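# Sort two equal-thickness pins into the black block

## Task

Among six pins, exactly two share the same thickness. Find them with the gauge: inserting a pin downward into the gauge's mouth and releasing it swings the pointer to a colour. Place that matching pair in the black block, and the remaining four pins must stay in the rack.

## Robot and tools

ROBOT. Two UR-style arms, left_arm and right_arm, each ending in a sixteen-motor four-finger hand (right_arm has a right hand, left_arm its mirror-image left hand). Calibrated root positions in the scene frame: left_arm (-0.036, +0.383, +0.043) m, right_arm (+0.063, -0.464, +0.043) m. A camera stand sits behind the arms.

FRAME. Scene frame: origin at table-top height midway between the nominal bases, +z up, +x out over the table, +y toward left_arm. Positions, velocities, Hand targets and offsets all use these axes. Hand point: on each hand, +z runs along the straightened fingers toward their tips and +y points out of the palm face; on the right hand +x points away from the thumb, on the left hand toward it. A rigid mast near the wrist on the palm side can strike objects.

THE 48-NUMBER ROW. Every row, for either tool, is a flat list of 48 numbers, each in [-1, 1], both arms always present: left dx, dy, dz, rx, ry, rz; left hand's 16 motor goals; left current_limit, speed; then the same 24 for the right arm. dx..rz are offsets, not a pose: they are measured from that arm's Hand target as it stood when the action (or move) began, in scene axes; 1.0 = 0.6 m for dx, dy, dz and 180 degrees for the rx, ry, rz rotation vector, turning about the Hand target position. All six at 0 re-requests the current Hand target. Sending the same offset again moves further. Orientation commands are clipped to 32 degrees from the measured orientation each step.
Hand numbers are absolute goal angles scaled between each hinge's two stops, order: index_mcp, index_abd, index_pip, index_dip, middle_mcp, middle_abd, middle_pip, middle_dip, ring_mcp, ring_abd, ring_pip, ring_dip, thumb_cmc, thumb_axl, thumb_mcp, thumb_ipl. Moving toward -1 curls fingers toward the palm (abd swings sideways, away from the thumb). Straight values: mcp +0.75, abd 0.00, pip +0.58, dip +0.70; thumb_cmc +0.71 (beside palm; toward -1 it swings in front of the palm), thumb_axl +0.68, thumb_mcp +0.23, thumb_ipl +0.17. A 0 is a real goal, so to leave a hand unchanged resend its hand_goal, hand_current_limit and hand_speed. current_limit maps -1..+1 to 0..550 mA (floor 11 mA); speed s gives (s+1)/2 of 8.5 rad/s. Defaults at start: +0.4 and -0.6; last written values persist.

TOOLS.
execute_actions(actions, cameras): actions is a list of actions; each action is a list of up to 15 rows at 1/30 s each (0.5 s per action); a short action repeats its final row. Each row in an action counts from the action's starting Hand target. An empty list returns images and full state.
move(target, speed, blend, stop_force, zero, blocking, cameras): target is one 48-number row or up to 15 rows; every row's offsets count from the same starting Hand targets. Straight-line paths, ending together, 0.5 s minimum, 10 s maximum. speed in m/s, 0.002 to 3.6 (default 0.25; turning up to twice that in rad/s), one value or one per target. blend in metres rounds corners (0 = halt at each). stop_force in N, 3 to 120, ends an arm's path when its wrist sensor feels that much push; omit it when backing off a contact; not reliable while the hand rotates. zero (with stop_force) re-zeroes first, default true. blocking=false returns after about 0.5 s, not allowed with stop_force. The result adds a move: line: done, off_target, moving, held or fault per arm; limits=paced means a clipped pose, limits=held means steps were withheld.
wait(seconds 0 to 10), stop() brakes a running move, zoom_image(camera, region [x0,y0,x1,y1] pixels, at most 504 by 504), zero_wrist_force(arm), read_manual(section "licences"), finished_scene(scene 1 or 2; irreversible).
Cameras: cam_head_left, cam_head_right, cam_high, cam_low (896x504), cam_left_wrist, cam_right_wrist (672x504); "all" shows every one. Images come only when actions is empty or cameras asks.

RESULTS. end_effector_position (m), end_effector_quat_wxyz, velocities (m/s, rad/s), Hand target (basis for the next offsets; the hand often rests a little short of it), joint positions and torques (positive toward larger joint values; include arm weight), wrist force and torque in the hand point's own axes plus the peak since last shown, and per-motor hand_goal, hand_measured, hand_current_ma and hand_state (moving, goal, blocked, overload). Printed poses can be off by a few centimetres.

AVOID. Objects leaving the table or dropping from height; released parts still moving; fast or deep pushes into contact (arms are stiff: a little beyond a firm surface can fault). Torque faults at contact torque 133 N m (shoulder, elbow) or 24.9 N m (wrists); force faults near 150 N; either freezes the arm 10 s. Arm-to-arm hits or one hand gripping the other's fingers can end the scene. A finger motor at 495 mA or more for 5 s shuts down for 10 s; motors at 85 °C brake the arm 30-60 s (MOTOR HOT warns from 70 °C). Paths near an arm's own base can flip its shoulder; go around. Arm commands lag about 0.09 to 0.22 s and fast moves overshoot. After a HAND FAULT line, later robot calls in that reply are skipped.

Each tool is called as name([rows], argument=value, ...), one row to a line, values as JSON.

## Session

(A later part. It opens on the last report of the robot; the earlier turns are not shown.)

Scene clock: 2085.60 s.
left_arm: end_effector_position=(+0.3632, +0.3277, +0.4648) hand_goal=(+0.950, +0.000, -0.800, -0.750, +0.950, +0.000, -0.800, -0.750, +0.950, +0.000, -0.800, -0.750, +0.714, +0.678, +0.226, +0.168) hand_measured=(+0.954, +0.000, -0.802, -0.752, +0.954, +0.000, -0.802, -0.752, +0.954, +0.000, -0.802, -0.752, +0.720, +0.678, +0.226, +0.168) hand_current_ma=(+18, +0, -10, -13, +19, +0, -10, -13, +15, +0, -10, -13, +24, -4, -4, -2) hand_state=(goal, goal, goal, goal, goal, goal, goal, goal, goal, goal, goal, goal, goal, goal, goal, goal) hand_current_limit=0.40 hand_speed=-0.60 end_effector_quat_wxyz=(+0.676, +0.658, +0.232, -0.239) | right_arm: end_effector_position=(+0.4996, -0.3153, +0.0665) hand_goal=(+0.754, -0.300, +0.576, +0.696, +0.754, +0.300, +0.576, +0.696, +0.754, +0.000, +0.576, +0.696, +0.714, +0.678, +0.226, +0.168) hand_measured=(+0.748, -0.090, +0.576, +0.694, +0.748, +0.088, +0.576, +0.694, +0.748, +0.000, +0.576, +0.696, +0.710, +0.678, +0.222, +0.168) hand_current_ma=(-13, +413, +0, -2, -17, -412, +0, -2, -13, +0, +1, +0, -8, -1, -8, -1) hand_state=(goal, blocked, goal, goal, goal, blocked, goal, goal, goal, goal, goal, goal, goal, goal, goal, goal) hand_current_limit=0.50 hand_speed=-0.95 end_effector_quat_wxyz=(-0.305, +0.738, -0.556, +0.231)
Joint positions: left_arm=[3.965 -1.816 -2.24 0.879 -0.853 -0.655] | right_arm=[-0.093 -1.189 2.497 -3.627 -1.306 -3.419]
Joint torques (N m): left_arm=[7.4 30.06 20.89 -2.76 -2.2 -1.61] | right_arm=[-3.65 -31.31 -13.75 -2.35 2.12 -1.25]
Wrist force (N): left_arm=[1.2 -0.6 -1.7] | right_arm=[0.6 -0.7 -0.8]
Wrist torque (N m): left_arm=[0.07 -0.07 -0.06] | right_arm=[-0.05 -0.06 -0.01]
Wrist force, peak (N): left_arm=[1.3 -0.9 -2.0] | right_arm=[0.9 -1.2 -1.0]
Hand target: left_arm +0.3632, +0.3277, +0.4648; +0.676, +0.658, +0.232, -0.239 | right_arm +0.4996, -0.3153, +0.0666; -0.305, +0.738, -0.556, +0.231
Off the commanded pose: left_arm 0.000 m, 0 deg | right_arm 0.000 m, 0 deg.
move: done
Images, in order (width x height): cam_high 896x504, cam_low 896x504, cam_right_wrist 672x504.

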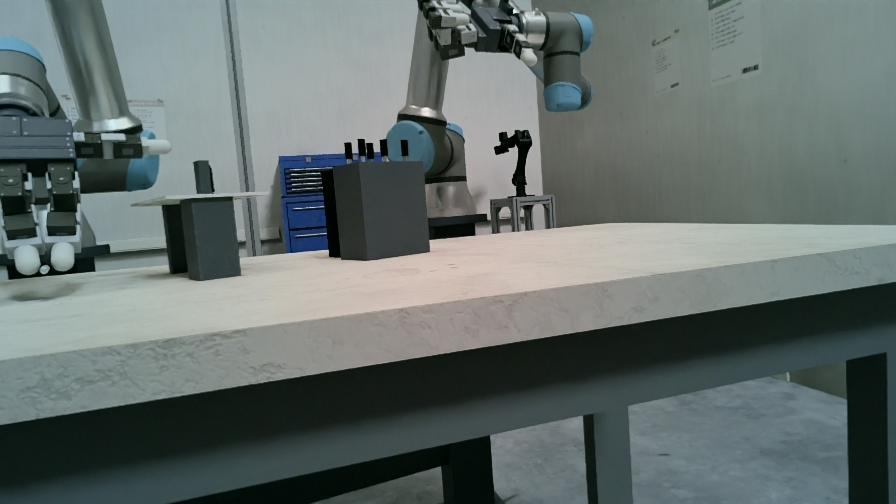

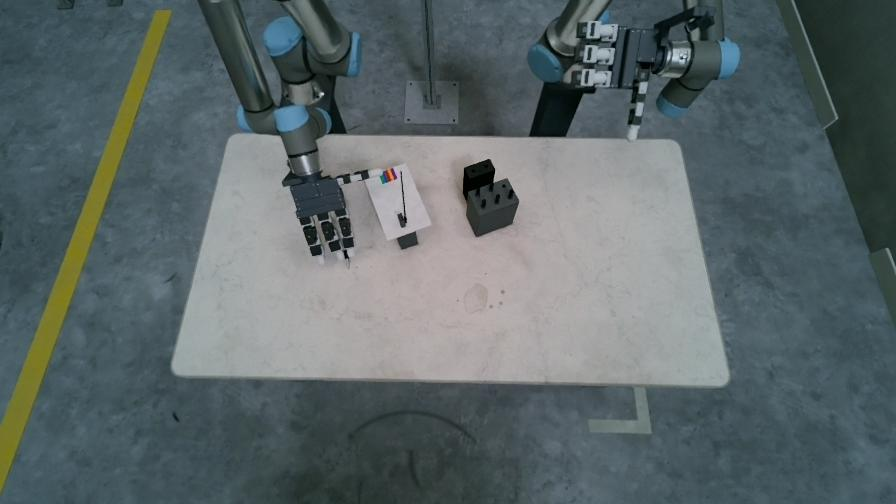

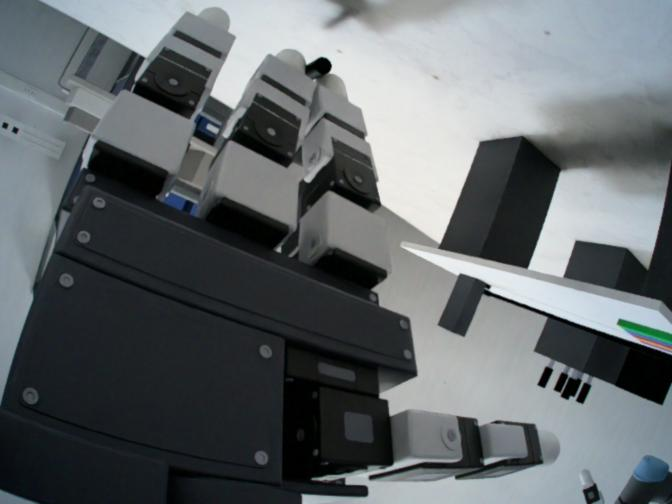

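move([
  [0,0,0,0,0,0,0.95,0,-0.8,-0.75,0.95,0,-0.8,-0.75,0.95,0,-0.8,-0.75,0.714,0.678,0.226,0.168,0.4,-0.6,-0.05,0,0.45,0,0,0,0.754,-0.3,0.576,0.696,0.754,0.3,0.576,0.696,0.754,0,0.576,0.696,0.714,0.678,0.226,0.168,0.5,-0.95],
], speed=0.25)

move(target=[0,0,0,0,0,0,0.95,0,-0.8,-0.75,0.95,0,-0.8,-0.75,0.95,0,-0.8,-0.75,0.714,0.678,0.226,0.168,0.4,-0.6,0,0,0,0.3399,0.0974,-0.3536,0.754,-0.3,0.576,0.696,0.754,0.3,0.576,0.696,0.95,0,-0.8,-0.75,0.714,0.678,0.226,0.168,0.5,-0.9], speed=0.4)

move(target=[0,0,0,0,0,0,0.95,0,-0.8,-0.75,0.95,0,-0.8,-0.75,0.95,0,-0.8,-0.75,0.714,0.678,0.226,0.168,0.4,-0.6,0,0,0,0.3399,0.0974,-0.3536,0.754,-0.3,0.576,0.696,0.754,0.3,0.576,0.696,0.95,0,-0.8,-0.75,0.714,0.678,0.226,0.168,0.5,-0.9], speed=0.4, cameras=["cam_low","cam_right_wrist","cam_high","cam_left_wrist"])

Scene clock: 2102.87 s.
left_arm: end_effector_position=(+0.3632, +0.3277, +0.4648) hand_goal=(+0.950, +0.000, -0.800, -0.750, +0.950, +0.000, -0.800, -0.750, +0.950, +0.000, -0.800, -0.750, +0.714, +0.678, +0.226, +0.168) hand_measured=(+0.954, +0.000, -0.802, -0.752, +0.954, +0.000, -0.802, -0.752, +0.954, +0.000, -0.802, -0.752, +0.720, +0.678, +0.226, +0.168) hand_current_ma=(+18, +0, -10, -13, +19, +0, -10, -13, +15, +0, -10, -13, +24, -4, -4, -2) hand_state=(goal, goal, goal, goal, goal, goal, goal, goal, goal, goal, goal, goal, goal, goal, goal, goal) hand_current_limit=0.40 hand_speed=-0.60 end_effector_quat_wxyz=(+0.676, +0.658, +0.232, -0.239) | right_arm: end_effector_position=(+0.4696, -0.3153, +0.3365) hand_goal=(+0.754, -0.300, +0.576, +0.696, +0.754, +0.300, +0.576, +0.696, +0.754, +0.000, +0.576, +0.696, +0.714, +0.678, +0.226, +0.168) hand_measured=(+0.748, -0.090, +0.576, +0.694, +0.746, +0.088, +0.576, +0.694, +0.748, +0.000, +0.576, +0.696, +0.710, +0.678, +0.222, +0.168) hand_current_ma=(-15, +413, +0, -2, -18, -412, -1, -2, -14, +0, +1, +0, -8, -1, -8, -1) hand_state=(goal, blocked, goal, goal, goal, blocked, goal, goal, goal, goal, goal, goal, goal, goal, goal, goal) hand_current_limit=0.50 hand_speed=-0.95 end_effector_quat_wxyz=(-0.305, +0.738, -0.556, +0.231)
Joint positions: left_arm=[3.965 -1.816 -2.24 0.879 -0.853 -0.655] | right_arm=[-0.103 -1.923 2.216 -2.609 -1.299 -3.426]
Joint torques (N m): left_arm=[6.92 30.05 21.41 -2.6 -2.22 -1.53] | right_arm=[-10.54 -14.79 -26.9 -1.95 2.84 -1.32]
Wrist force (N): left_arm=[0.9 -0.6 -2.3] | right_arm=[0.4 -0.8 -0.9]
Wrist torque (N m): left_arm=[0.12 -0.04 -0.08] | right_arm=[-0.07 -0.04 0.08]
Wrist force, peak (N): left_arm=[1.3 -1.0 -2.1] | right_arm=[0.7 -1.7 -2.1]
Hand target: left_arm +0.3632, +0.3277, +0.4648; +0.676, +0.658, +0.232, -0.239 | right_arm +0.4696, -0.3153, +0.3366; -0.305, +0.738, -0.556, +0.231
Off the commanded pose: left_arm 0.000 m, 0 deg | right_arm 0.000 m, 0 deg.
move: done

Scene clock: 2107.23 s.
left_arm: end_effector_position=(+0.3632, +0.3277, +0.4648) hand_goal=(+0.950, +0.000, -0.800, -0.750, +0.950, +0.000, -0.800, -0.750, +0.950, +0.000, -0.800, -0.750, +0.714, +0.678, +0.226, +0.168) hand_measured=(+0.954, +0.000, -0.802, -0.752, +0.954, +0.000, -0.802, -0.752, +0.954, +0.000, -0.802, -0.752, +0.720, +0.678, +0.226, +0.168) hand_current_ma=(+18, +0, -10, -13, +19, +0, -10, -13, +15, +0, -10, -13, +24, -4, -4, -2) hand_state=(goal, goal, goal, goal, goal, goal, goal, goal, goal, goal, goal, goal, goal, goal, goal, goal) hand_current_limit=0.40 hand_speed=-0.60 end_effector_quat_wxyz=(+0.676, +0.658, +0.232, -0.239) | right_arm: end_effector_position=(+0.4696, -0.3153, +0.3366) hand_goal=(+0.754, -0.300, +0.576, +0.696, +0.754, +0.300, +0.576, +0.696, +0.950, +0.000, -0.800, -0.750, +0.714, +0.678, +0.226, +0.168) hand_measured=(+0.752, -0.092, +0.576, +0.694, +0.748, +0.088, +0.576, +0.694, +0.946, +0.000, -0.794, -0.746, +0.712, +0.678, +0.222, +0.168) hand_current_ma=(-6, +413, +0, -2, -14, -412, -1, -2, -8, +0, +11, +6, -4, -1, -8, -1) hand_state=(goal, blocked, goal, goal, goal, blocked, goal, goal, goal, goal, goal, goal, goal, goal, goal, goal) hand_current_limit=0.50 hand_speed=-0.90 end_effector_quat_wxyz=(+0.378, -0.129, +0.915, +0.053)
Joint positions: left_arm=[3.965 -1.816 -2.24 0.879 -0.853 -0.655] | right_arm=[-0.462 -2.122 2.496 -2.575 -1.068 -2.156]
Joint torques (N m): left_arm=[6.59 29.6 21.63 -2.68 -2.42 -1.39] | right_arm=[7.81 -6.43 -15.08 -4.51 -1.62 1.14]
Wrist force (N): left_arm=[1.1 -0.6 -1.8] | right_arm=[-0.1 -0.6 -0.5]
Wrist torque (N m): left_arm=[0.08 -0.05 -0.06] | right_arm=[-0.03 0.09 -0.14]
Wrist force, peak (N): left_arm=[1.3 -0.8 -2.2] | right_arm=[0.5 -0.8 -1.3]
Hand target: left_arm +0.3632, +0.3277, +0.4648; +0.676, +0.658, +0.232, -0.239 | right_arm +0.4696, -0.3153, +0.3366; +0.378, -0.129, +0.915, +0.053
Off the commanded pose: left_arm 0.000 m, 0 deg | right_arm 0.000 m, 0 deg.
move: done

Scene clock: 2110.27 s.
left_arm: end_effector_position=(+0.3632, +0.3277, +0.4648) hand_goal=(+0.950, +0.000, -0.800, -0.750, +0.950, +0.000, -0.800, -0.750, +0.950, +0.000, -0.800, -0.750, +0.714, +0.678, +0.226, +0.168) hand_measured=(+0.954, +0.000, -0.802, -0.752, +0.954, +0.000, -0.802, -0.752, +0.954, +0.000, -0.802, -0.752, +0.720, +0.678, +0.226, +0.168) hand_current_ma=(+18, +0, -10, -13, +19, +0, -10, -13, +15, +0, -10, -13, +24, -4, -4, -2) hand_state=(goal, goal, goal, goal, goal, goal, goal, goal, goal, goal, goal, goal, goal, goal, goal, goal) hand_current_limit=0.40 hand_speed=-0.60 end_effector_quat_wxyz=(+0.676, +0.658, +0.232, -0.239) | right_arm: end_effector_position=(+0.4696, -0.3154, +0.3366) hand_goal=(+0.754, -0.300, +0.576, +0.696, +0.754, +0.300, +0.576, +0.696, +0.950, +0.000, -0.800, -0.750, +0.714, +0.678, +0.226, +0.168) hand_measured=(+0.760, -0.092, +0.576, +0.694, +0.756, +0.088, +0.576, +0.694, +0.952, +0.000, -0.794, -0.748, +0.718, +0.678, +0.222, +0.168) hand_current_ma=(+13, +413, +0, -2, +6, -412, -1, -2, +4, +0, +11, +5, +8, -1, -8, -1) hand_state=(goal, blocked, goal, goal, goal, blocked, goal, goal, goal, goal, goal, goal, goal, goal, goal, goal) hand_current_limit=0.50 hand_speed=-0.90 end_effector_quat_wxyz=(+0.230, +0.555, +0.738, +0.306)
Joint positions: left_arm=[3.965 -1.816 -2.24 0.879 -0.853 -0.655] | right_arm=[-0.13 -2.214 2.674 -2.772 -1.278 -0.305]
Joint torques (N m): left_arm=[7.29 29.98 21.08 -2.64 -2.27 -1.5] | right_arm=[11.05 13.54 -26.47 -4.45 -2.03 0.97]
Wrist force (N): left_arm=[1.3 -0.4 -1.5] | right_arm=[-1.2 -0.1 -0.3]
Wrist torque (N m): left_arm=[0.09 -0.08 -0.06] | right_arm=[0.00 0.21 -0.18]
Wrist force, peak (N): left_arm=[1.5 -0.5 -2.2] | right_arm=[-1.3 -0.5 -0.7]
Hand target: left_arm +0.3632, +0.3277, +0.4648; +0.676, +0.658, +0.232, -0.239 | right_arm +0.4696, -0.3153, +0.3366; +0.230, +0.556, +0.738, +0.306
Off the commanded pose: left_arm 0.000 m, 0 deg | right_arm 0.000 m, 0 deg.
move: done
Images, in order (width x height): cam_high 896x504, cam_low 896x504, cam_left_wrist 672x504, cam_right_wrist 672x504.

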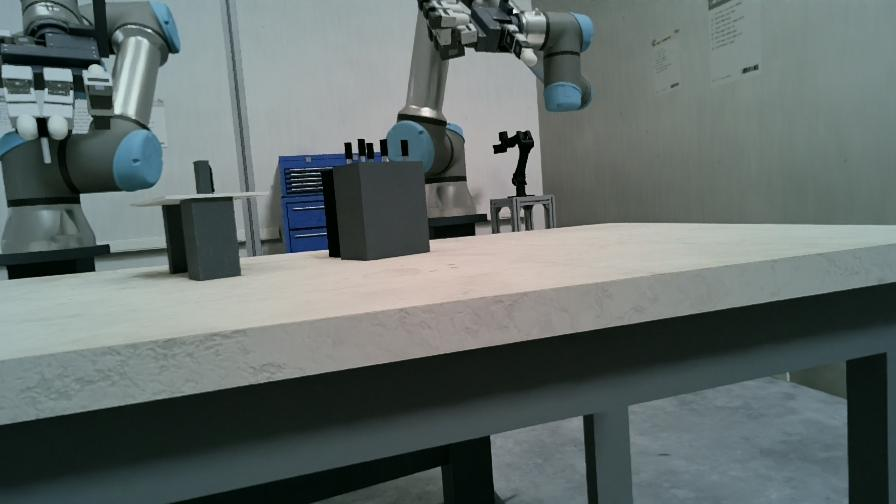

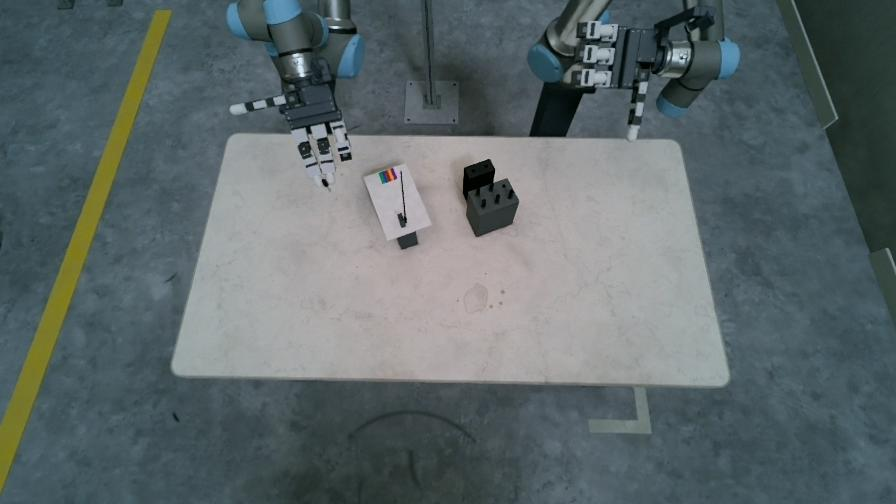

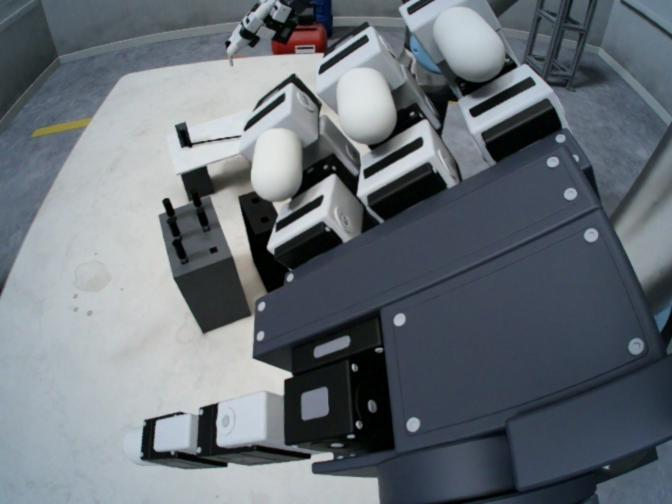

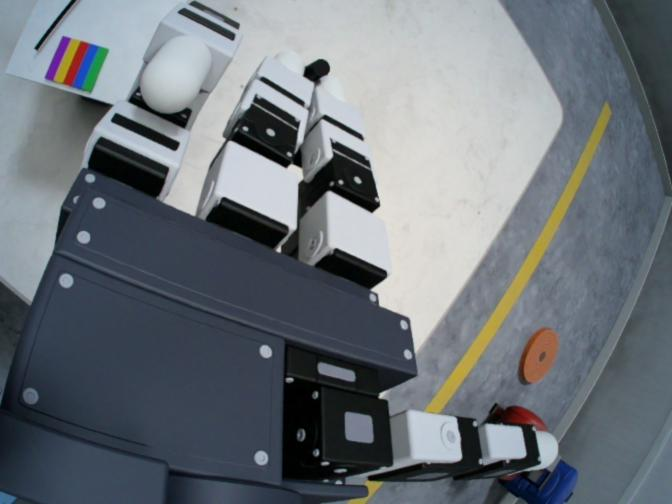

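move([
  [0,0.083,0.083,0,0,0,0.95,0,-0.8,-0.75,0.95,0,-0.8,-0.75,0.95,0,-0.8,-0.75,0.714,0.678,0.226,0.168,0.4,-0.6,0.03,0.2,0.139,0,0,0,0.754,-0.3,0.576,0.696,0.754,0.3,0.576,0.696,0.95,0,-0.8,-0.75,0.714,0.678,0.226,0.168,0.5,-0.9],
  [0,0.083,0.083,0,0,0,0.95,0,-0.8,-0.75,0.95,0,-0.8,-0.75,0.95,0,-0.8,-0.75,0.714,0.678,0.226,0.168,0.4,-0.6,-0.056,0.758,0.139,0,0,0,0.754,-0.3,0.576,0.696,0.754,0.3,0.576,0.696,0.95,0,-0.8,-0.75,0.714,0.678,0.226,0.168,0.5,-0.9],
], speed=0.3, blend=[0.05,0], cameras=["cam_low","cam_right_wrist","cam_high","cam_left_wrist"])

zoom_image(camera="cam_high", region=[330, 60, 450, 180])

zoom_image(camera="cam_low", region=[440, 130, 540, 250])

Scene clock: 2126.70 s.
left_arm: end_effector_position=(+0.3632, +0.3775, +0.5146) hand_goal=(+0.950, +0.000, -0.800, -0.750, +0.950, +0.000, -0.800, -0.750, +0.950, +0.000, -0.800, -0.750, +0.714, +0.678, +0.226, +0.168) hand_measured=(+0.954, +0.000, -0.802, -0.752, +0.954, +0.000, -0.802, -0.752, +0.954, +0.000, -0.802, -0.752, +0.720, +0.678, +0.226, +0.168) hand_current_ma=(+18, +0, -10, -13, +19, +0, -10, -13, +15, +0, -10, -13, +24, -4, -4, -2) hand_state=(goal, goal, goal, goal, goal, goal, goal, goal, goal, goal, goal, goal, goal, goal, goal, goal) hand_current_limit=0.40 hand_speed=-0.60 end_effector_quat_wxyz=(+0.676, +0.658, +0.232, -0.239) | right_arm: end_effector_position=(+0.4360, +0.1394, +0.4200) hand_goal=(+0.754, -0.300, +0.576, +0.696, +0.754, +0.300, +0.576, +0.696, +0.950, +0.000, -0.800, -0.750, +0.714, +0.678, +0.226, +0.168) hand_measured=(+0.760, -0.092, +0.576, +0.694, +0.758, +0.088, +0.576, +0.694, +0.952, +0.000, -0.794, -0.748, +0.718, +0.678, +0.222, +0.168) hand_current_ma=(+15, +413, +0, -2, +8, -412, -1, -2, +5, +0, +11, +5, +8, -1, -8, -1) hand_state=(goal, blocked, goal, goal, goal, blocked, goal, goal, goal, goal, goal, goal, goal, goal, goal, goal) hand_current_limit=0.50 hand_speed=-0.90 end_effector_quat_wxyz=(+0.230, +0.555, +0.738, +0.306) end_effector_velocity=(+0.000, +0.001, -0.001) end_effector_angular_velocity=(-0.002, +0.002, -0.001)
Joint positions: left_arm=[4.052 -1.764 -2.122 0.711 -0.939 -0.659] | right_arm=[1.084 -1.277 1.662 -2.568 -2.1 0.623]
Joint velocities: left_arm=[within noise] | right_arm=[0.001 0.003 -0.004 0.005 -0.001 0.002]
Joint torques (N m): left_arm=[8.26 31.16 23.56 -3.2 -2.15 -1.63] | right_arm=[11.16 -25.06 -26.75 -1.88 -3.52 1.08]
Wrist force (N): left_arm=[1.1 -0.9 -1.8] | right_arm=[-1.3 0.3 -0.1]
Wrist torque (N m): left_arm=[0.05 -0.06 -0.06] | right_arm=[0.01 0.19 -0.16]
Wrist force, peak (N): left_arm=[1.3 -0.8 -2.1] | right_arm=[-2.3 -0.9 -0.5]
Hand target: left_arm +0.3632, +0.3775, +0.5146; +0.676, +0.658, +0.232, -0.239 | right_arm +0.4360, +0.1395, +0.4200; +0.230, +0.556, +0.738, +0.306
Off the commanded pose: left_arm 0.000 m, 0 deg | right_arm 0.000 m, 0 deg.
move: done
Images, in order (width x height): cam_high 896x504, cam_low 896x504, cam_left_wrist 672x504, cam_right_wrist 672x504.

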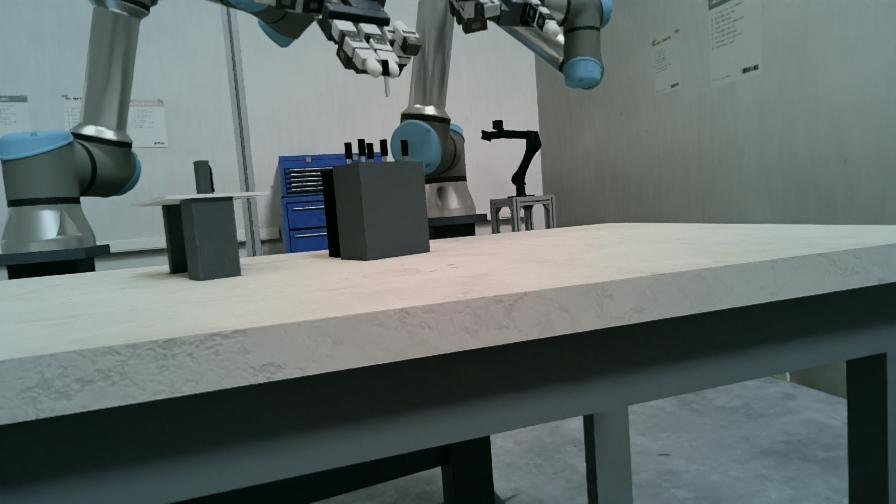

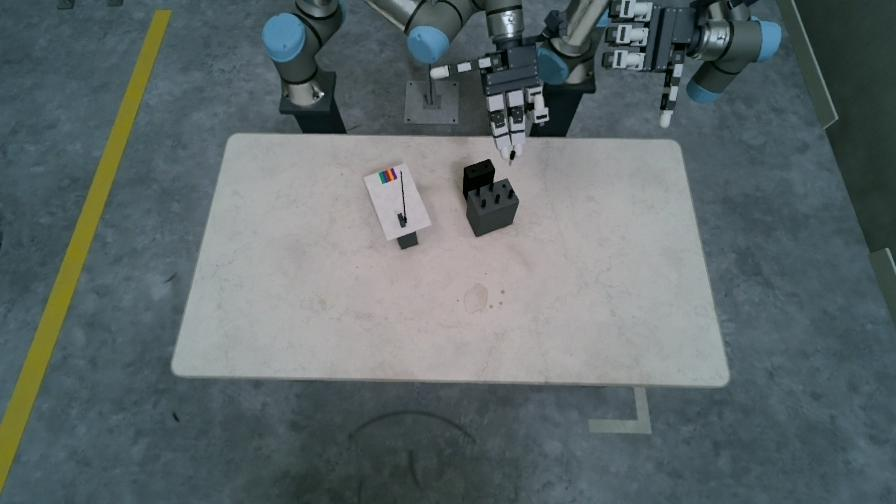

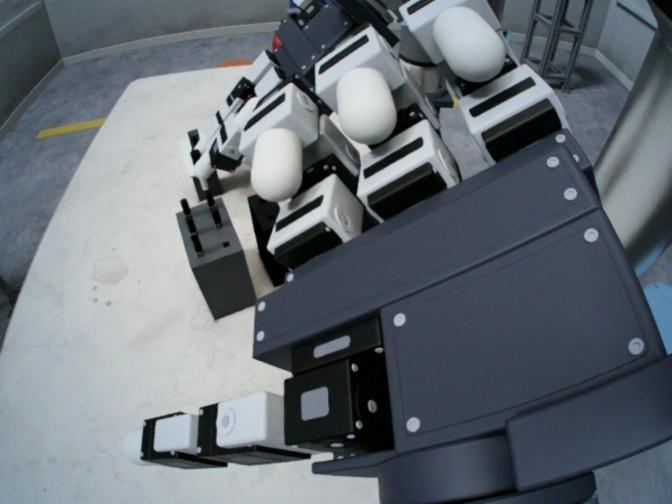

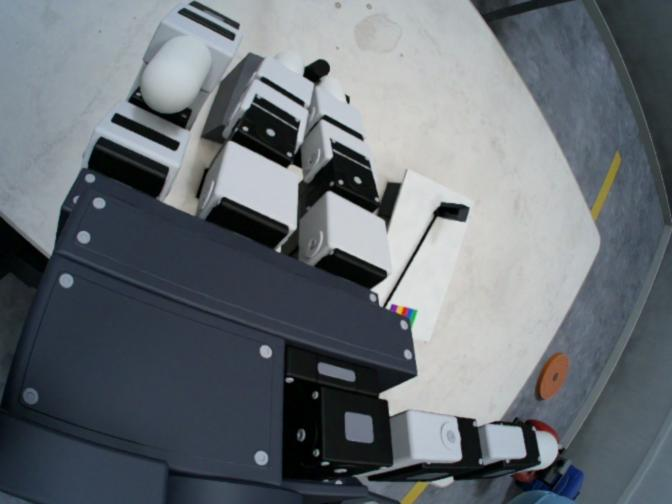

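Scaled by 4.200.

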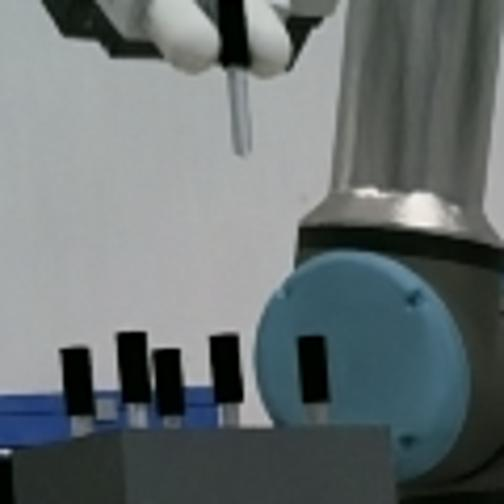

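Scaled by 4.200.

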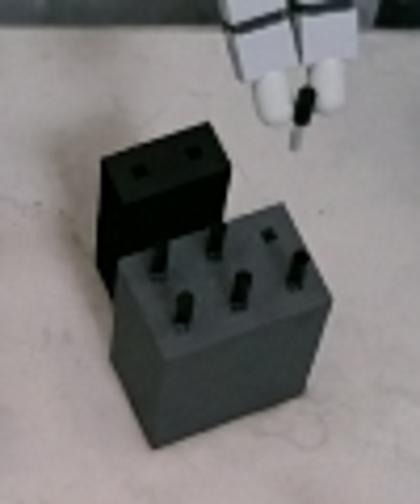

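move([
  [0,0,0,0,0,0,0.95,0,-0.8,-0.75,0.95,0,-0.8,-0.75,0.95,0,-0.8,-0.75,0.714,0.678,0.226,0.168,0.4,-0.6,-0.013,-0.003,-0.1,0,0,0,0.754,-0.3,0.576,0.696,0.754,0.3,0.576,0.696,0.95,0,-0.8,-0.75,0.714,0.678,0.226,0.168,0.5,-0.9],
], speed=0.15, cameras=["cam_low","cam_high","cam_left_wrist"])

zoom_image(camera="cam_high", region=[330, 80, 430, 180])

zoom_image(camera="cam_low", region=[450, 140, 530, 220])

zoom_image(camera="cam_left_wrist", region=[150, 140, 270, 270])

Scene clock: 2141.23 s.
left_arm: end_effector_position=(+0.3632, +0.3775, +0.5146) hand_goal=(+0.950, +0.000, -0.800, -0.750, +0.950, +0.000, -0.800, -0.750, +0.950, +0.000, -0.800, -0.750, +0.714, +0.678, +0.226, +0.168) hand_measured=(+0.954, +0.000, -0.802, -0.752, +0.954, +0.000, -0.802, -0.752, +0.954, +0.000, -0.802, -0.752, +0.720, +0.678, +0.226, +0.168) hand_current_ma=(+18, +0, -10, -13, +19, +0, -10, -13, +15, +0, -10, -13, +24, -4, -4, -2) hand_state=(goal, goal, goal, goal, goal, goal, goal, goal, goal, goal, goal, goal, goal, goal, goal, goal) hand_current_limit=0.40 hand_speed=-0.60 end_effector_quat_wxyz=(+0.676, +0.658, +0.232, -0.239) | right_arm: end_effector_position=(+0.4282, +0.1377, +0.3601) hand_goal=(+0.754, -0.300, +0.576, +0.696, +0.754, +0.300, +0.576, +0.696, +0.950, +0.000, -0.800, -0.750, +0.714, +0.678, +0.226, +0.168) hand_measured=(+0.760, -0.092, +0.576, +0.694, +0.758, +0.088, +0.576, +0.694, +0.952, +0.000, -0.794, -0.748, +0.718, +0.678, +0.222, +0.168) hand_current_ma=(+15, +413, +0, -2, +8, -412, -1, -2, +5, +0, +11, +5, +8, -1, -8, -1) hand_state=(goal, blocked, goal, goal, goal, blocked, goal, goal, goal, goal, goal, goal, goal, goal, goal, goal) hand_current_limit=0.50 hand_speed=-0.90 end_effector_quat_wxyz=(+0.230, +0.556, +0.738, +0.306)
Joint positions: left_arm=[4.052 -1.764 -2.122 0.711 -0.939 -0.659] | right_arm=[1.095 -1.222 1.756 -2.711 -2.106 0.634]
Joint torques (N m): left_arm=[7.72 30.69 23.25 -3.17 -2.18 -1.64] | right_arm=[11.03 -25.18 -12.87 -4.3 -3.27 -1.39]
Wrist force (N): left_arm=[1.1 -1.1 -1.9] | right_arm=[-1.2 0.6 0.2]
Wrist torque (N m): left_arm=[0.02 -0.06 -0.06] | right_arm=[0.02 0.15 -0.12]
Wrist force, peak (N): left_arm=[1.4 -0.9 -2.0] | right_arm=[-1.3 1.1 -0.9]
Hand target: left_arm +0.3632, +0.3775, +0.5146; +0.676, +0.658, +0.232, -0.239 | right_arm +0.4282, +0.1377, +0.3600; +0.230, +0.556, +0.738, +0.306
Off the commanded pose: left_arm 0.000 m, 0 deg | right_arm 0.000 m, 0 deg.
move: done
Images, in order (width x height): cam_high 896x504, cam_low 896x504, cam_left_wrist 672x504.

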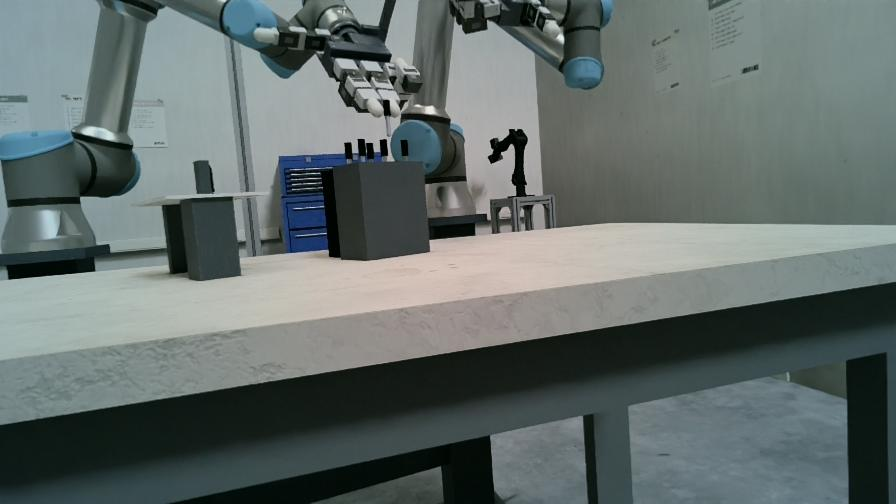

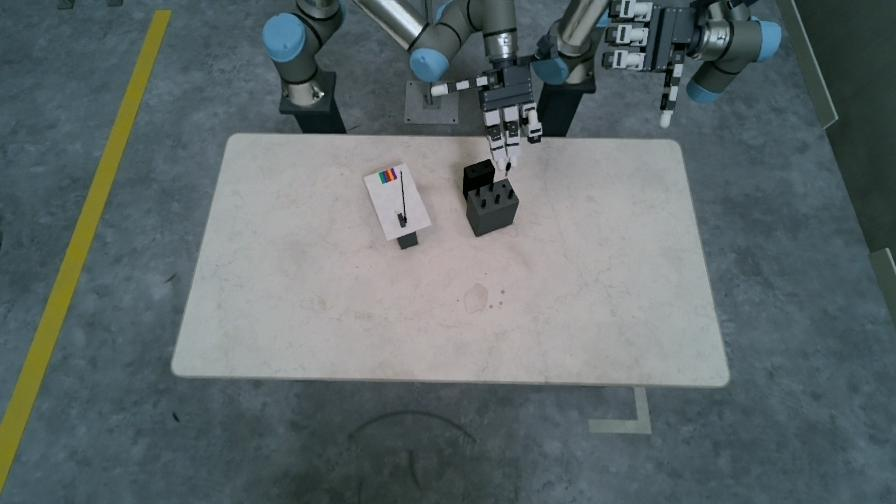

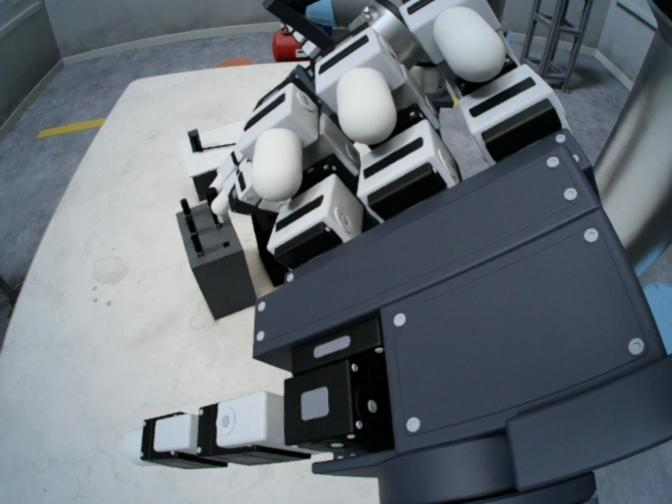

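Scaled by 5.040.

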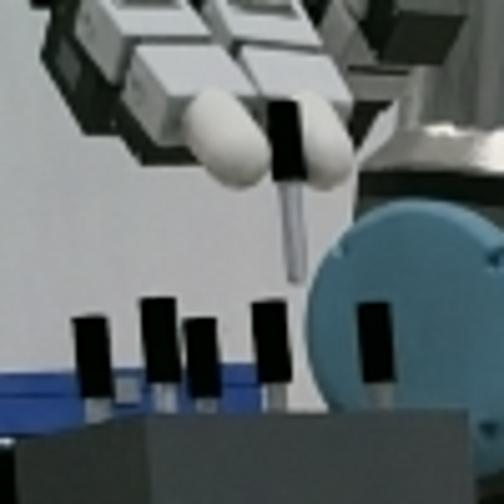

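Scaled by 6.300.

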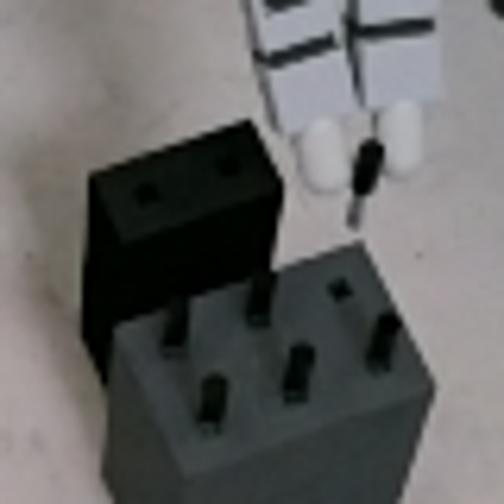

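Scaled by 3.877 from the camera's 672x504 image, which has a finer 960x720 frame.

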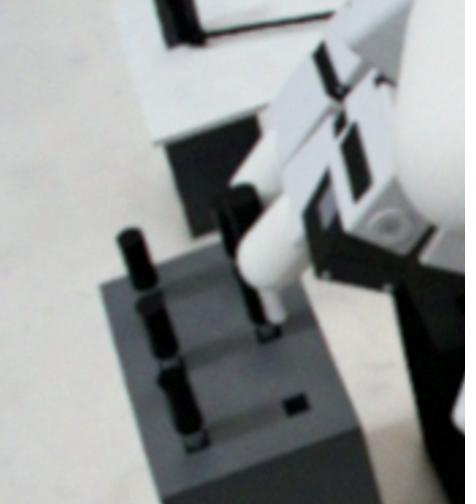

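move([
  [0,0,0,0,0,0,0.95,0,-0.8,-0.75,0.95,0,-0.8,-0.75,0.95,0,-0.8,-0.75,0.714,0.678,0.226,0.168,0.4,-0.6,0.001,0.0025,-0.055,0,0,0,0.754,-0.3,0.576,0.696,0.754,0.3,0.576,0.696,0.95,0,-0.8,-0.75,0.714,0.678,0.226,0.168,0.5,-0.9],
], speed=0.06, stop_force=4, cameras=["cam_low","cam_high","cam_left_wrist"])

zoom_image(camera="cam_high", region=[330, 80, 430, 180])

zoom_image(camera="cam_low", region=[450, 140, 530, 220])

zoom_image(camera="cam_left_wrist", region=[170, 180, 270, 270])

Scene clock: 2152.77 s.
left_arm: end_effector_position=(+0.3632, +0.3775, +0.5146) hand_goal=(+0.950, +0.000, -0.800, -0.750, +0.950, +0.000, -0.800, -0.750, +0.950, +0.000, -0.800, -0.750, +0.714, +0.678, +0.226, +0.168) hand_measured=(+0.954, +0.000, -0.802, -0.752, +0.954, +0.000, -0.802, -0.752, +0.954, +0.000, -0.802, -0.752, +0.720, +0.678, +0.226, +0.168) hand_current_ma=(+18, +0, -10, -13, +19, +0, -10, -13, +15, +0, -10, -13, +24, -4, -4, -2) hand_state=(goal, goal, goal, goal, goal, goal, goal, goal, goal, goal, goal, goal, goal, goal, goal, goal) hand_current_limit=0.40 hand_speed=-0.60 end_effector_quat_wxyz=(+0.676, +0.658, +0.232, -0.239) | right_arm: end_effector_position=(+0.4288, +0.1392, +0.3270) hand_goal=(+0.754, -0.300, +0.576, +0.696, +0.754, +0.300, +0.576, +0.696, +0.950, +0.000, -0.800, -0.750, +0.714, +0.678, +0.226, +0.168) hand_measured=(+0.760, -0.092, +0.576, +0.694, +0.758, +0.088, +0.576, +0.694, +0.952, +0.000, -0.794, -0.748, +0.718, +0.678, +0.222, +0.168) hand_current_ma=(+15, +412, +0, -2, +8, -412, -1, -2, +5, +0, +11, +5, +8, -1, -8, -1) hand_state=(goal, blocked, goal, goal, goal, blocked, goal, goal, goal, goal, goal, goal, goal, goal, goal, goal) hand_current_limit=0.50 hand_speed=-0.90 end_effector_quat_wxyz=(+0.230, +0.556, +0.738, +0.306)
Joint positions: left_arm=[4.052 -1.764 -2.122 0.711 -0.939 -0.659] | right_arm=[1.095 -1.176 1.789 -2.79 -2.106 0.634]
Joint torques (N m): left_arm=[8.25 31.08 23.45 -3.12 -2.11 -1.66] | right_arm=[10.08 -26.69 -13.09 -4.59 -3.38 -1.28]
Wrist force (N): left_arm=[1.2 -0.9 -1.9] | right_arm=[-0.7 0.6 -0.2]
Wrist torque (N m): left_arm=[0.06 -0.07 -0.05] | right_arm=[0.03 0.14 -0.07]
Wrist force, peak (N): left_arm=[1.2 -1.1 -2.0] | right_arm=[-1.5 0.4 -0.3]
Hand target: left_arm +0.3632, +0.3775, +0.5146; +0.676, +0.658, +0.232, -0.239 | right_arm +0.4288, +0.1392, +0.3270; +0.230, +0.556, +0.738, +0.306
Off the commanded pose: left_arm 0.000 m, 0 deg | right_arm 0.000 m, 0 deg.
move: done
Images, in order (width x height): cam_high 896x504, cam_low 896x504, cam_left_wrist 672x504.

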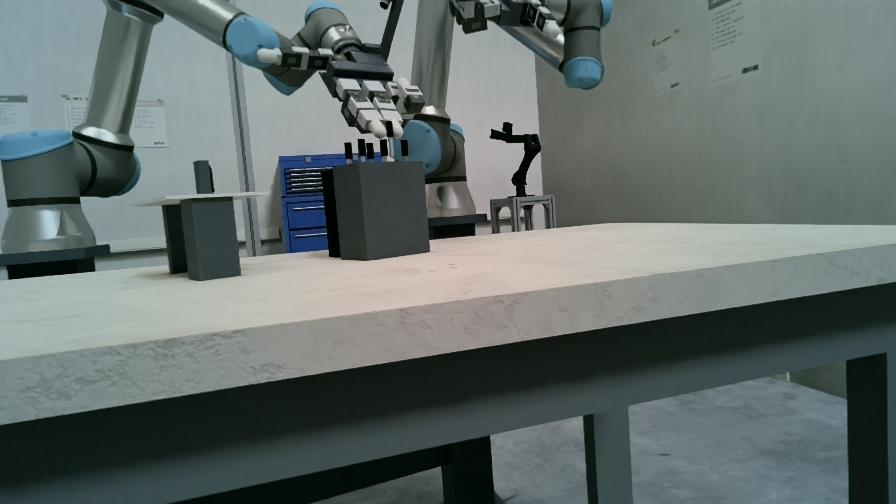

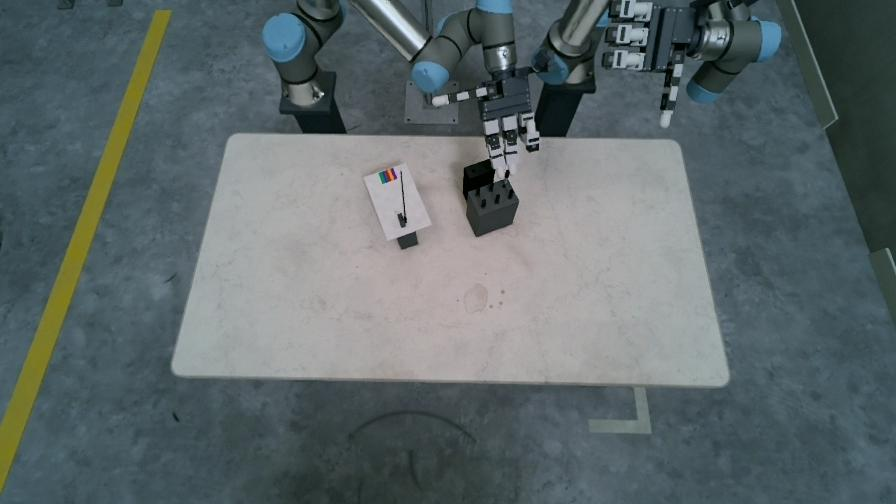

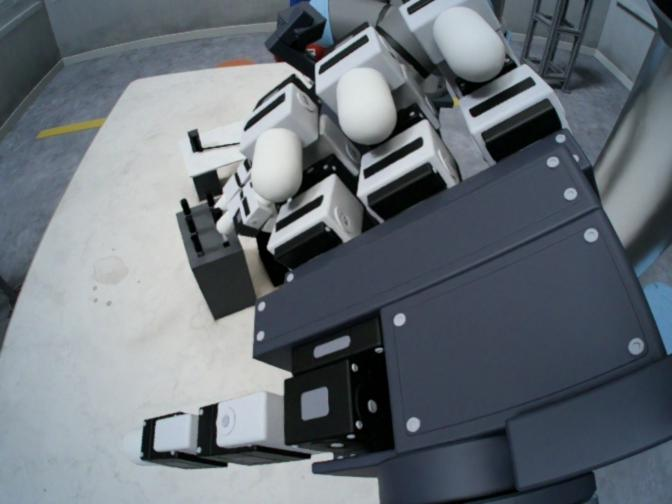

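Scaled by 5.040.

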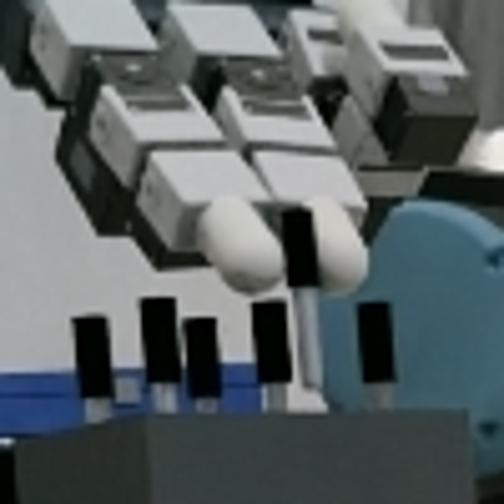

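Scaled by 6.300.

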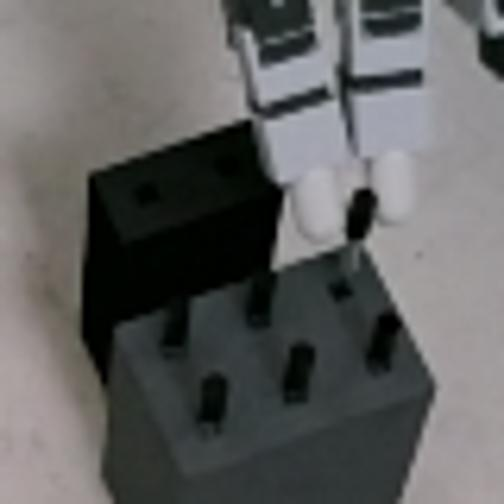

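Scaled by 5.040 from the camera's 672x504 image, which has a finer 960x720 frame.

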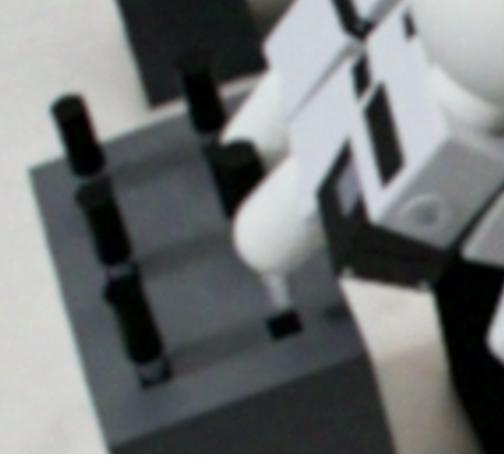

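move(target=[0,0,0,0,0,0,0.95,0,-0.8,-0.75,0.95,0,-0.8,-0.75,0.95,0,-0.8,-0.75,0.714,0.678,0.226,0.168,0.4,-0.6,0,0,-0.02,0,0,0,0.754,-0.3,0.576,0.696,0.754,0.3,0.576,0.696,0.95,0,-0.8,-0.75,0.714,0.678,0.226,0.168,0.5,-0.9], speed=0.02, stop_force=3.5, cameras=["cam_low","cam_high","cam_left_wrist"])

Scene clock: 2180.30 s.
left_arm: end_effector_position=(+0.3632, +0.3775, +0.5146) hand_goal=(+0.950, +0.000, -0.800, -0.750, +0.950, +0.000, -0.800, -0.750, +0.950, +0.000, -0.800, -0.750, +0.714, +0.678, +0.226, +0.168) hand_measured=(+0.954, +0.000, -0.802, -0.752, +0.954, +0.000, -0.802, -0.752, +0.954, +0.000, -0.802, -0.752, +0.720, +0.678, +0.226, +0.168) hand_current_ma=(+18, +0, -10, -13, +19, +0, -10, -13, +15, +0, -10, -13, +24, -4, -4, -2) hand_state=(goal, goal, goal, goal, goal, goal, goal, goal, goal, goal, goal, goal, goal, goal, goal, goal) hand_current_limit=0.40 hand_speed=-0.60 end_effector_quat_wxyz=(+0.676, +0.658, +0.232, -0.239) | right_arm: end_effector_position=(+0.4288, +0.1392, +0.3150) hand_goal=(+0.754, -0.300, +0.576, +0.696, +0.754, +0.300, +0.576, +0.696, +0.950, +0.000, -0.800, -0.750, +0.714, +0.678, +0.226, +0.168) hand_measured=(+0.760, -0.092, +0.576, +0.694, +0.758, +0.088, +0.576, +0.694, +0.952, +0.000, -0.794, -0.748, +0.718, +0.678, +0.222, +0.168) hand_current_ma=(+15, +412, +0, -2, +8, -412, -1, -2, +5, +0, +11, +5, +8, -1, -8, -1) hand_state=(goal, blocked, goal, goal, goal, blocked, goal, goal, goal, goal, goal, goal, goal, goal, goal, goal) hand_current_limit=0.50 hand_speed=-0.90 end_effector_quat_wxyz=(+0.230, +0.556, +0.738, +0.306)
Joint positions: left_arm=[4.052 -1.764 -2.122 0.711 -0.939 -0.659] | right_arm=[1.095 -1.159 1.801 -2.819 -2.106 0.634]
Joint torques (N m): left_arm=[7.02 29.72 23.62 -3 -2.25 -1.58] | right_arm=[5.52 -28.18 -12.35 -4.45 -2.93 -1.32]
Wrist force (N): left_arm=[1.1 -0.7 -1.7] | right_arm=[-1.2 0.3 -0.2]
Wrist torque (N m): left_arm=[0.05 -0.05 -0.06] | right_arm=[0.01 0.21 -0.13]
Wrist force, peak (N): left_arm=[1.2 -1.1 -2.2] | right_arm=[-1.2 0.6 -0.5]
Hand target: left_arm +0.3632, +0.3775, +0.5146; +0.676, +0.658, +0.232, -0.239 | right_arm +0.4288, +0.1392, +0.3150; +0.230, +0.556, +0.738, +0.306
Off the commanded pose: left_arm 0.000 m, 0 deg | right_arm 0.000 m, 0 deg.
move: done
Images, in order (width x height): cam_high 896x504, cam_low 896x504, cam_left_wrist 672x504.

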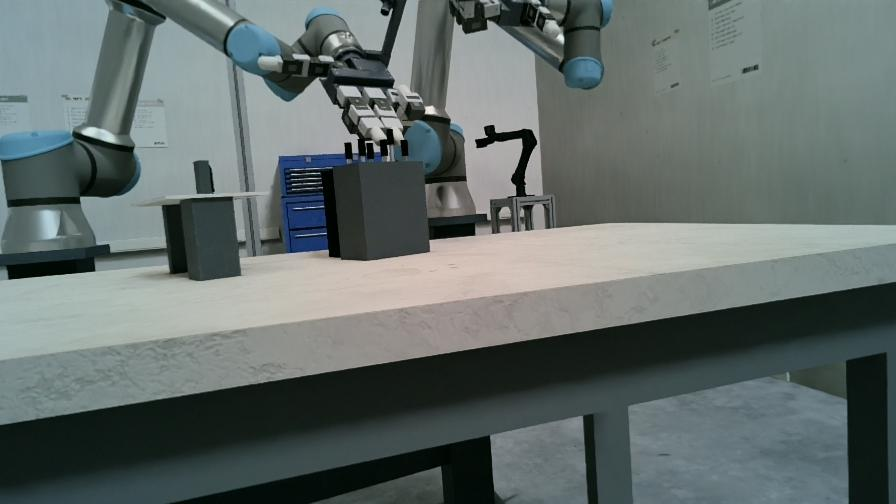

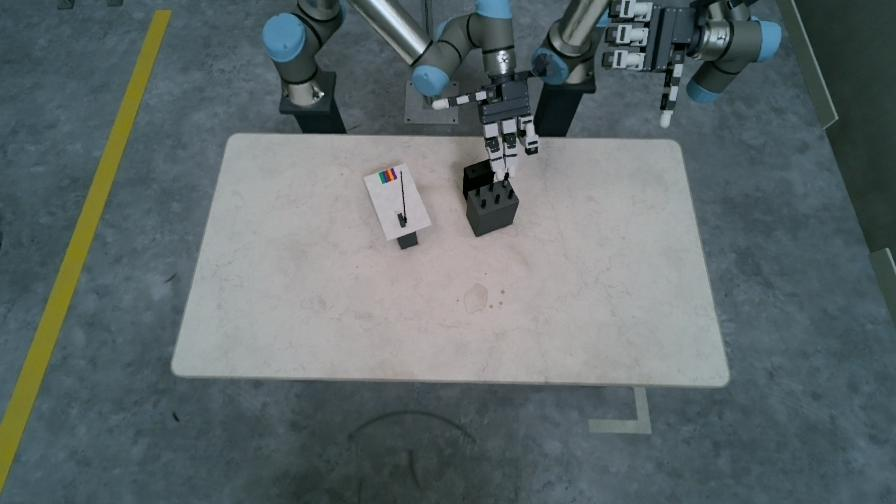

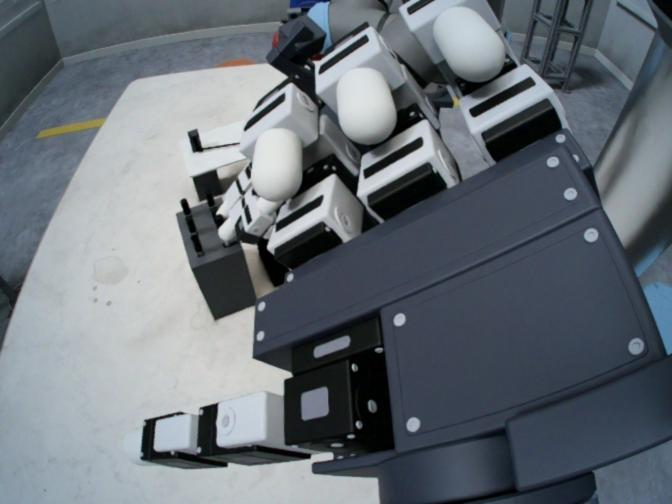

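zoom_image(camera="cam_low", region=[450, 140, 530, 220])

zoom_image(camera="cam_high", region=[330, 80, 430, 180])

zoom_image(camera="cam_left_wrist", region=[170, 170, 270, 270])

Scaled by 6.300.

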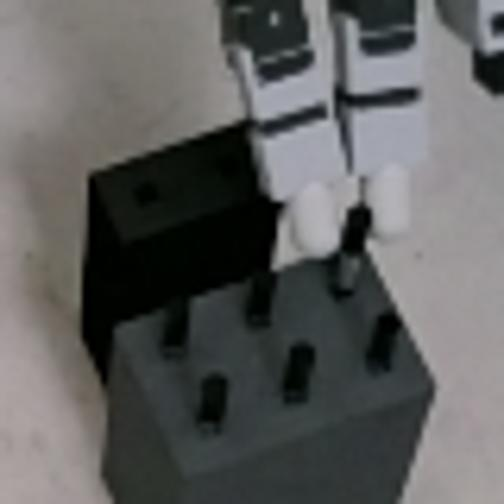

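Scaled by 5.040.

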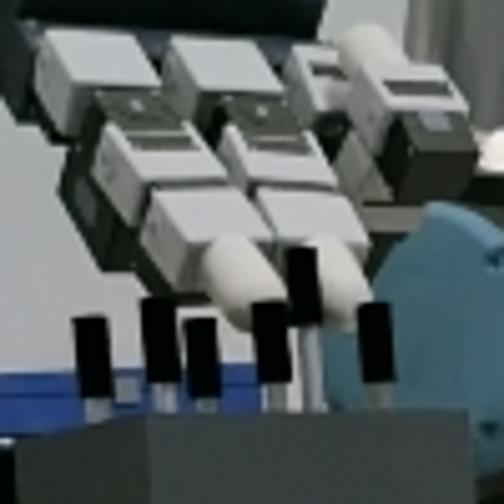

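Scaled by 5.040 from the camera's 672x504 image, which has a finer 960x720 frame.

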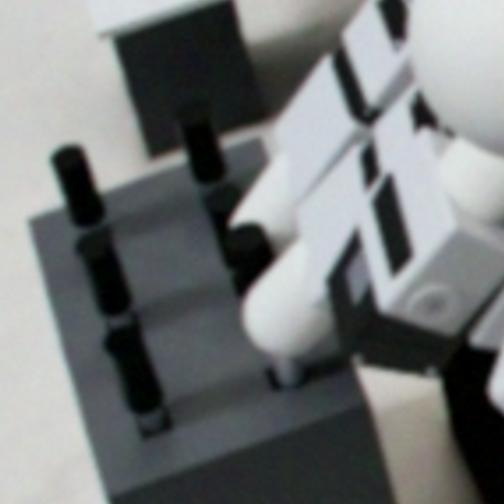

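zoom_image(camera="cam_left_wrist", region=[210, 228, 250, 258])

zoom_image(camera="cam_low", region=[490, 165, 520, 195])

Scaled by 12.600 from the camera's 672x504 image, which has a finer 960x720 frame.

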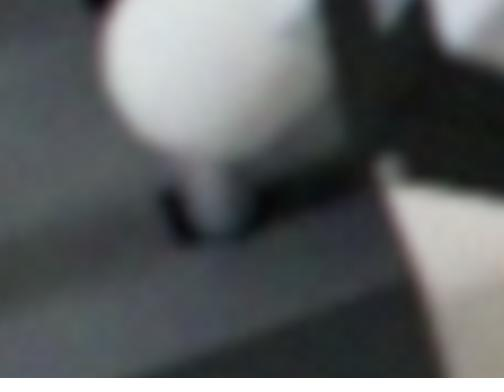

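Scaled by 16.800.

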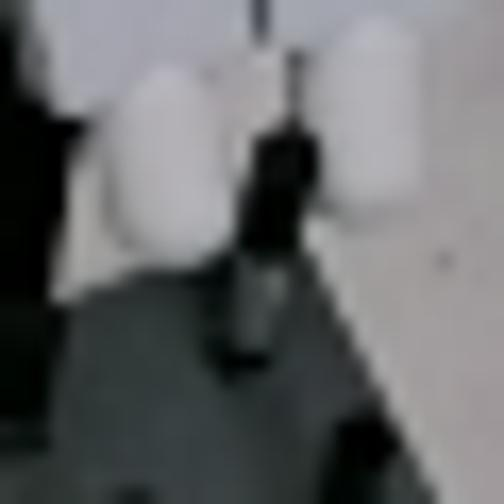

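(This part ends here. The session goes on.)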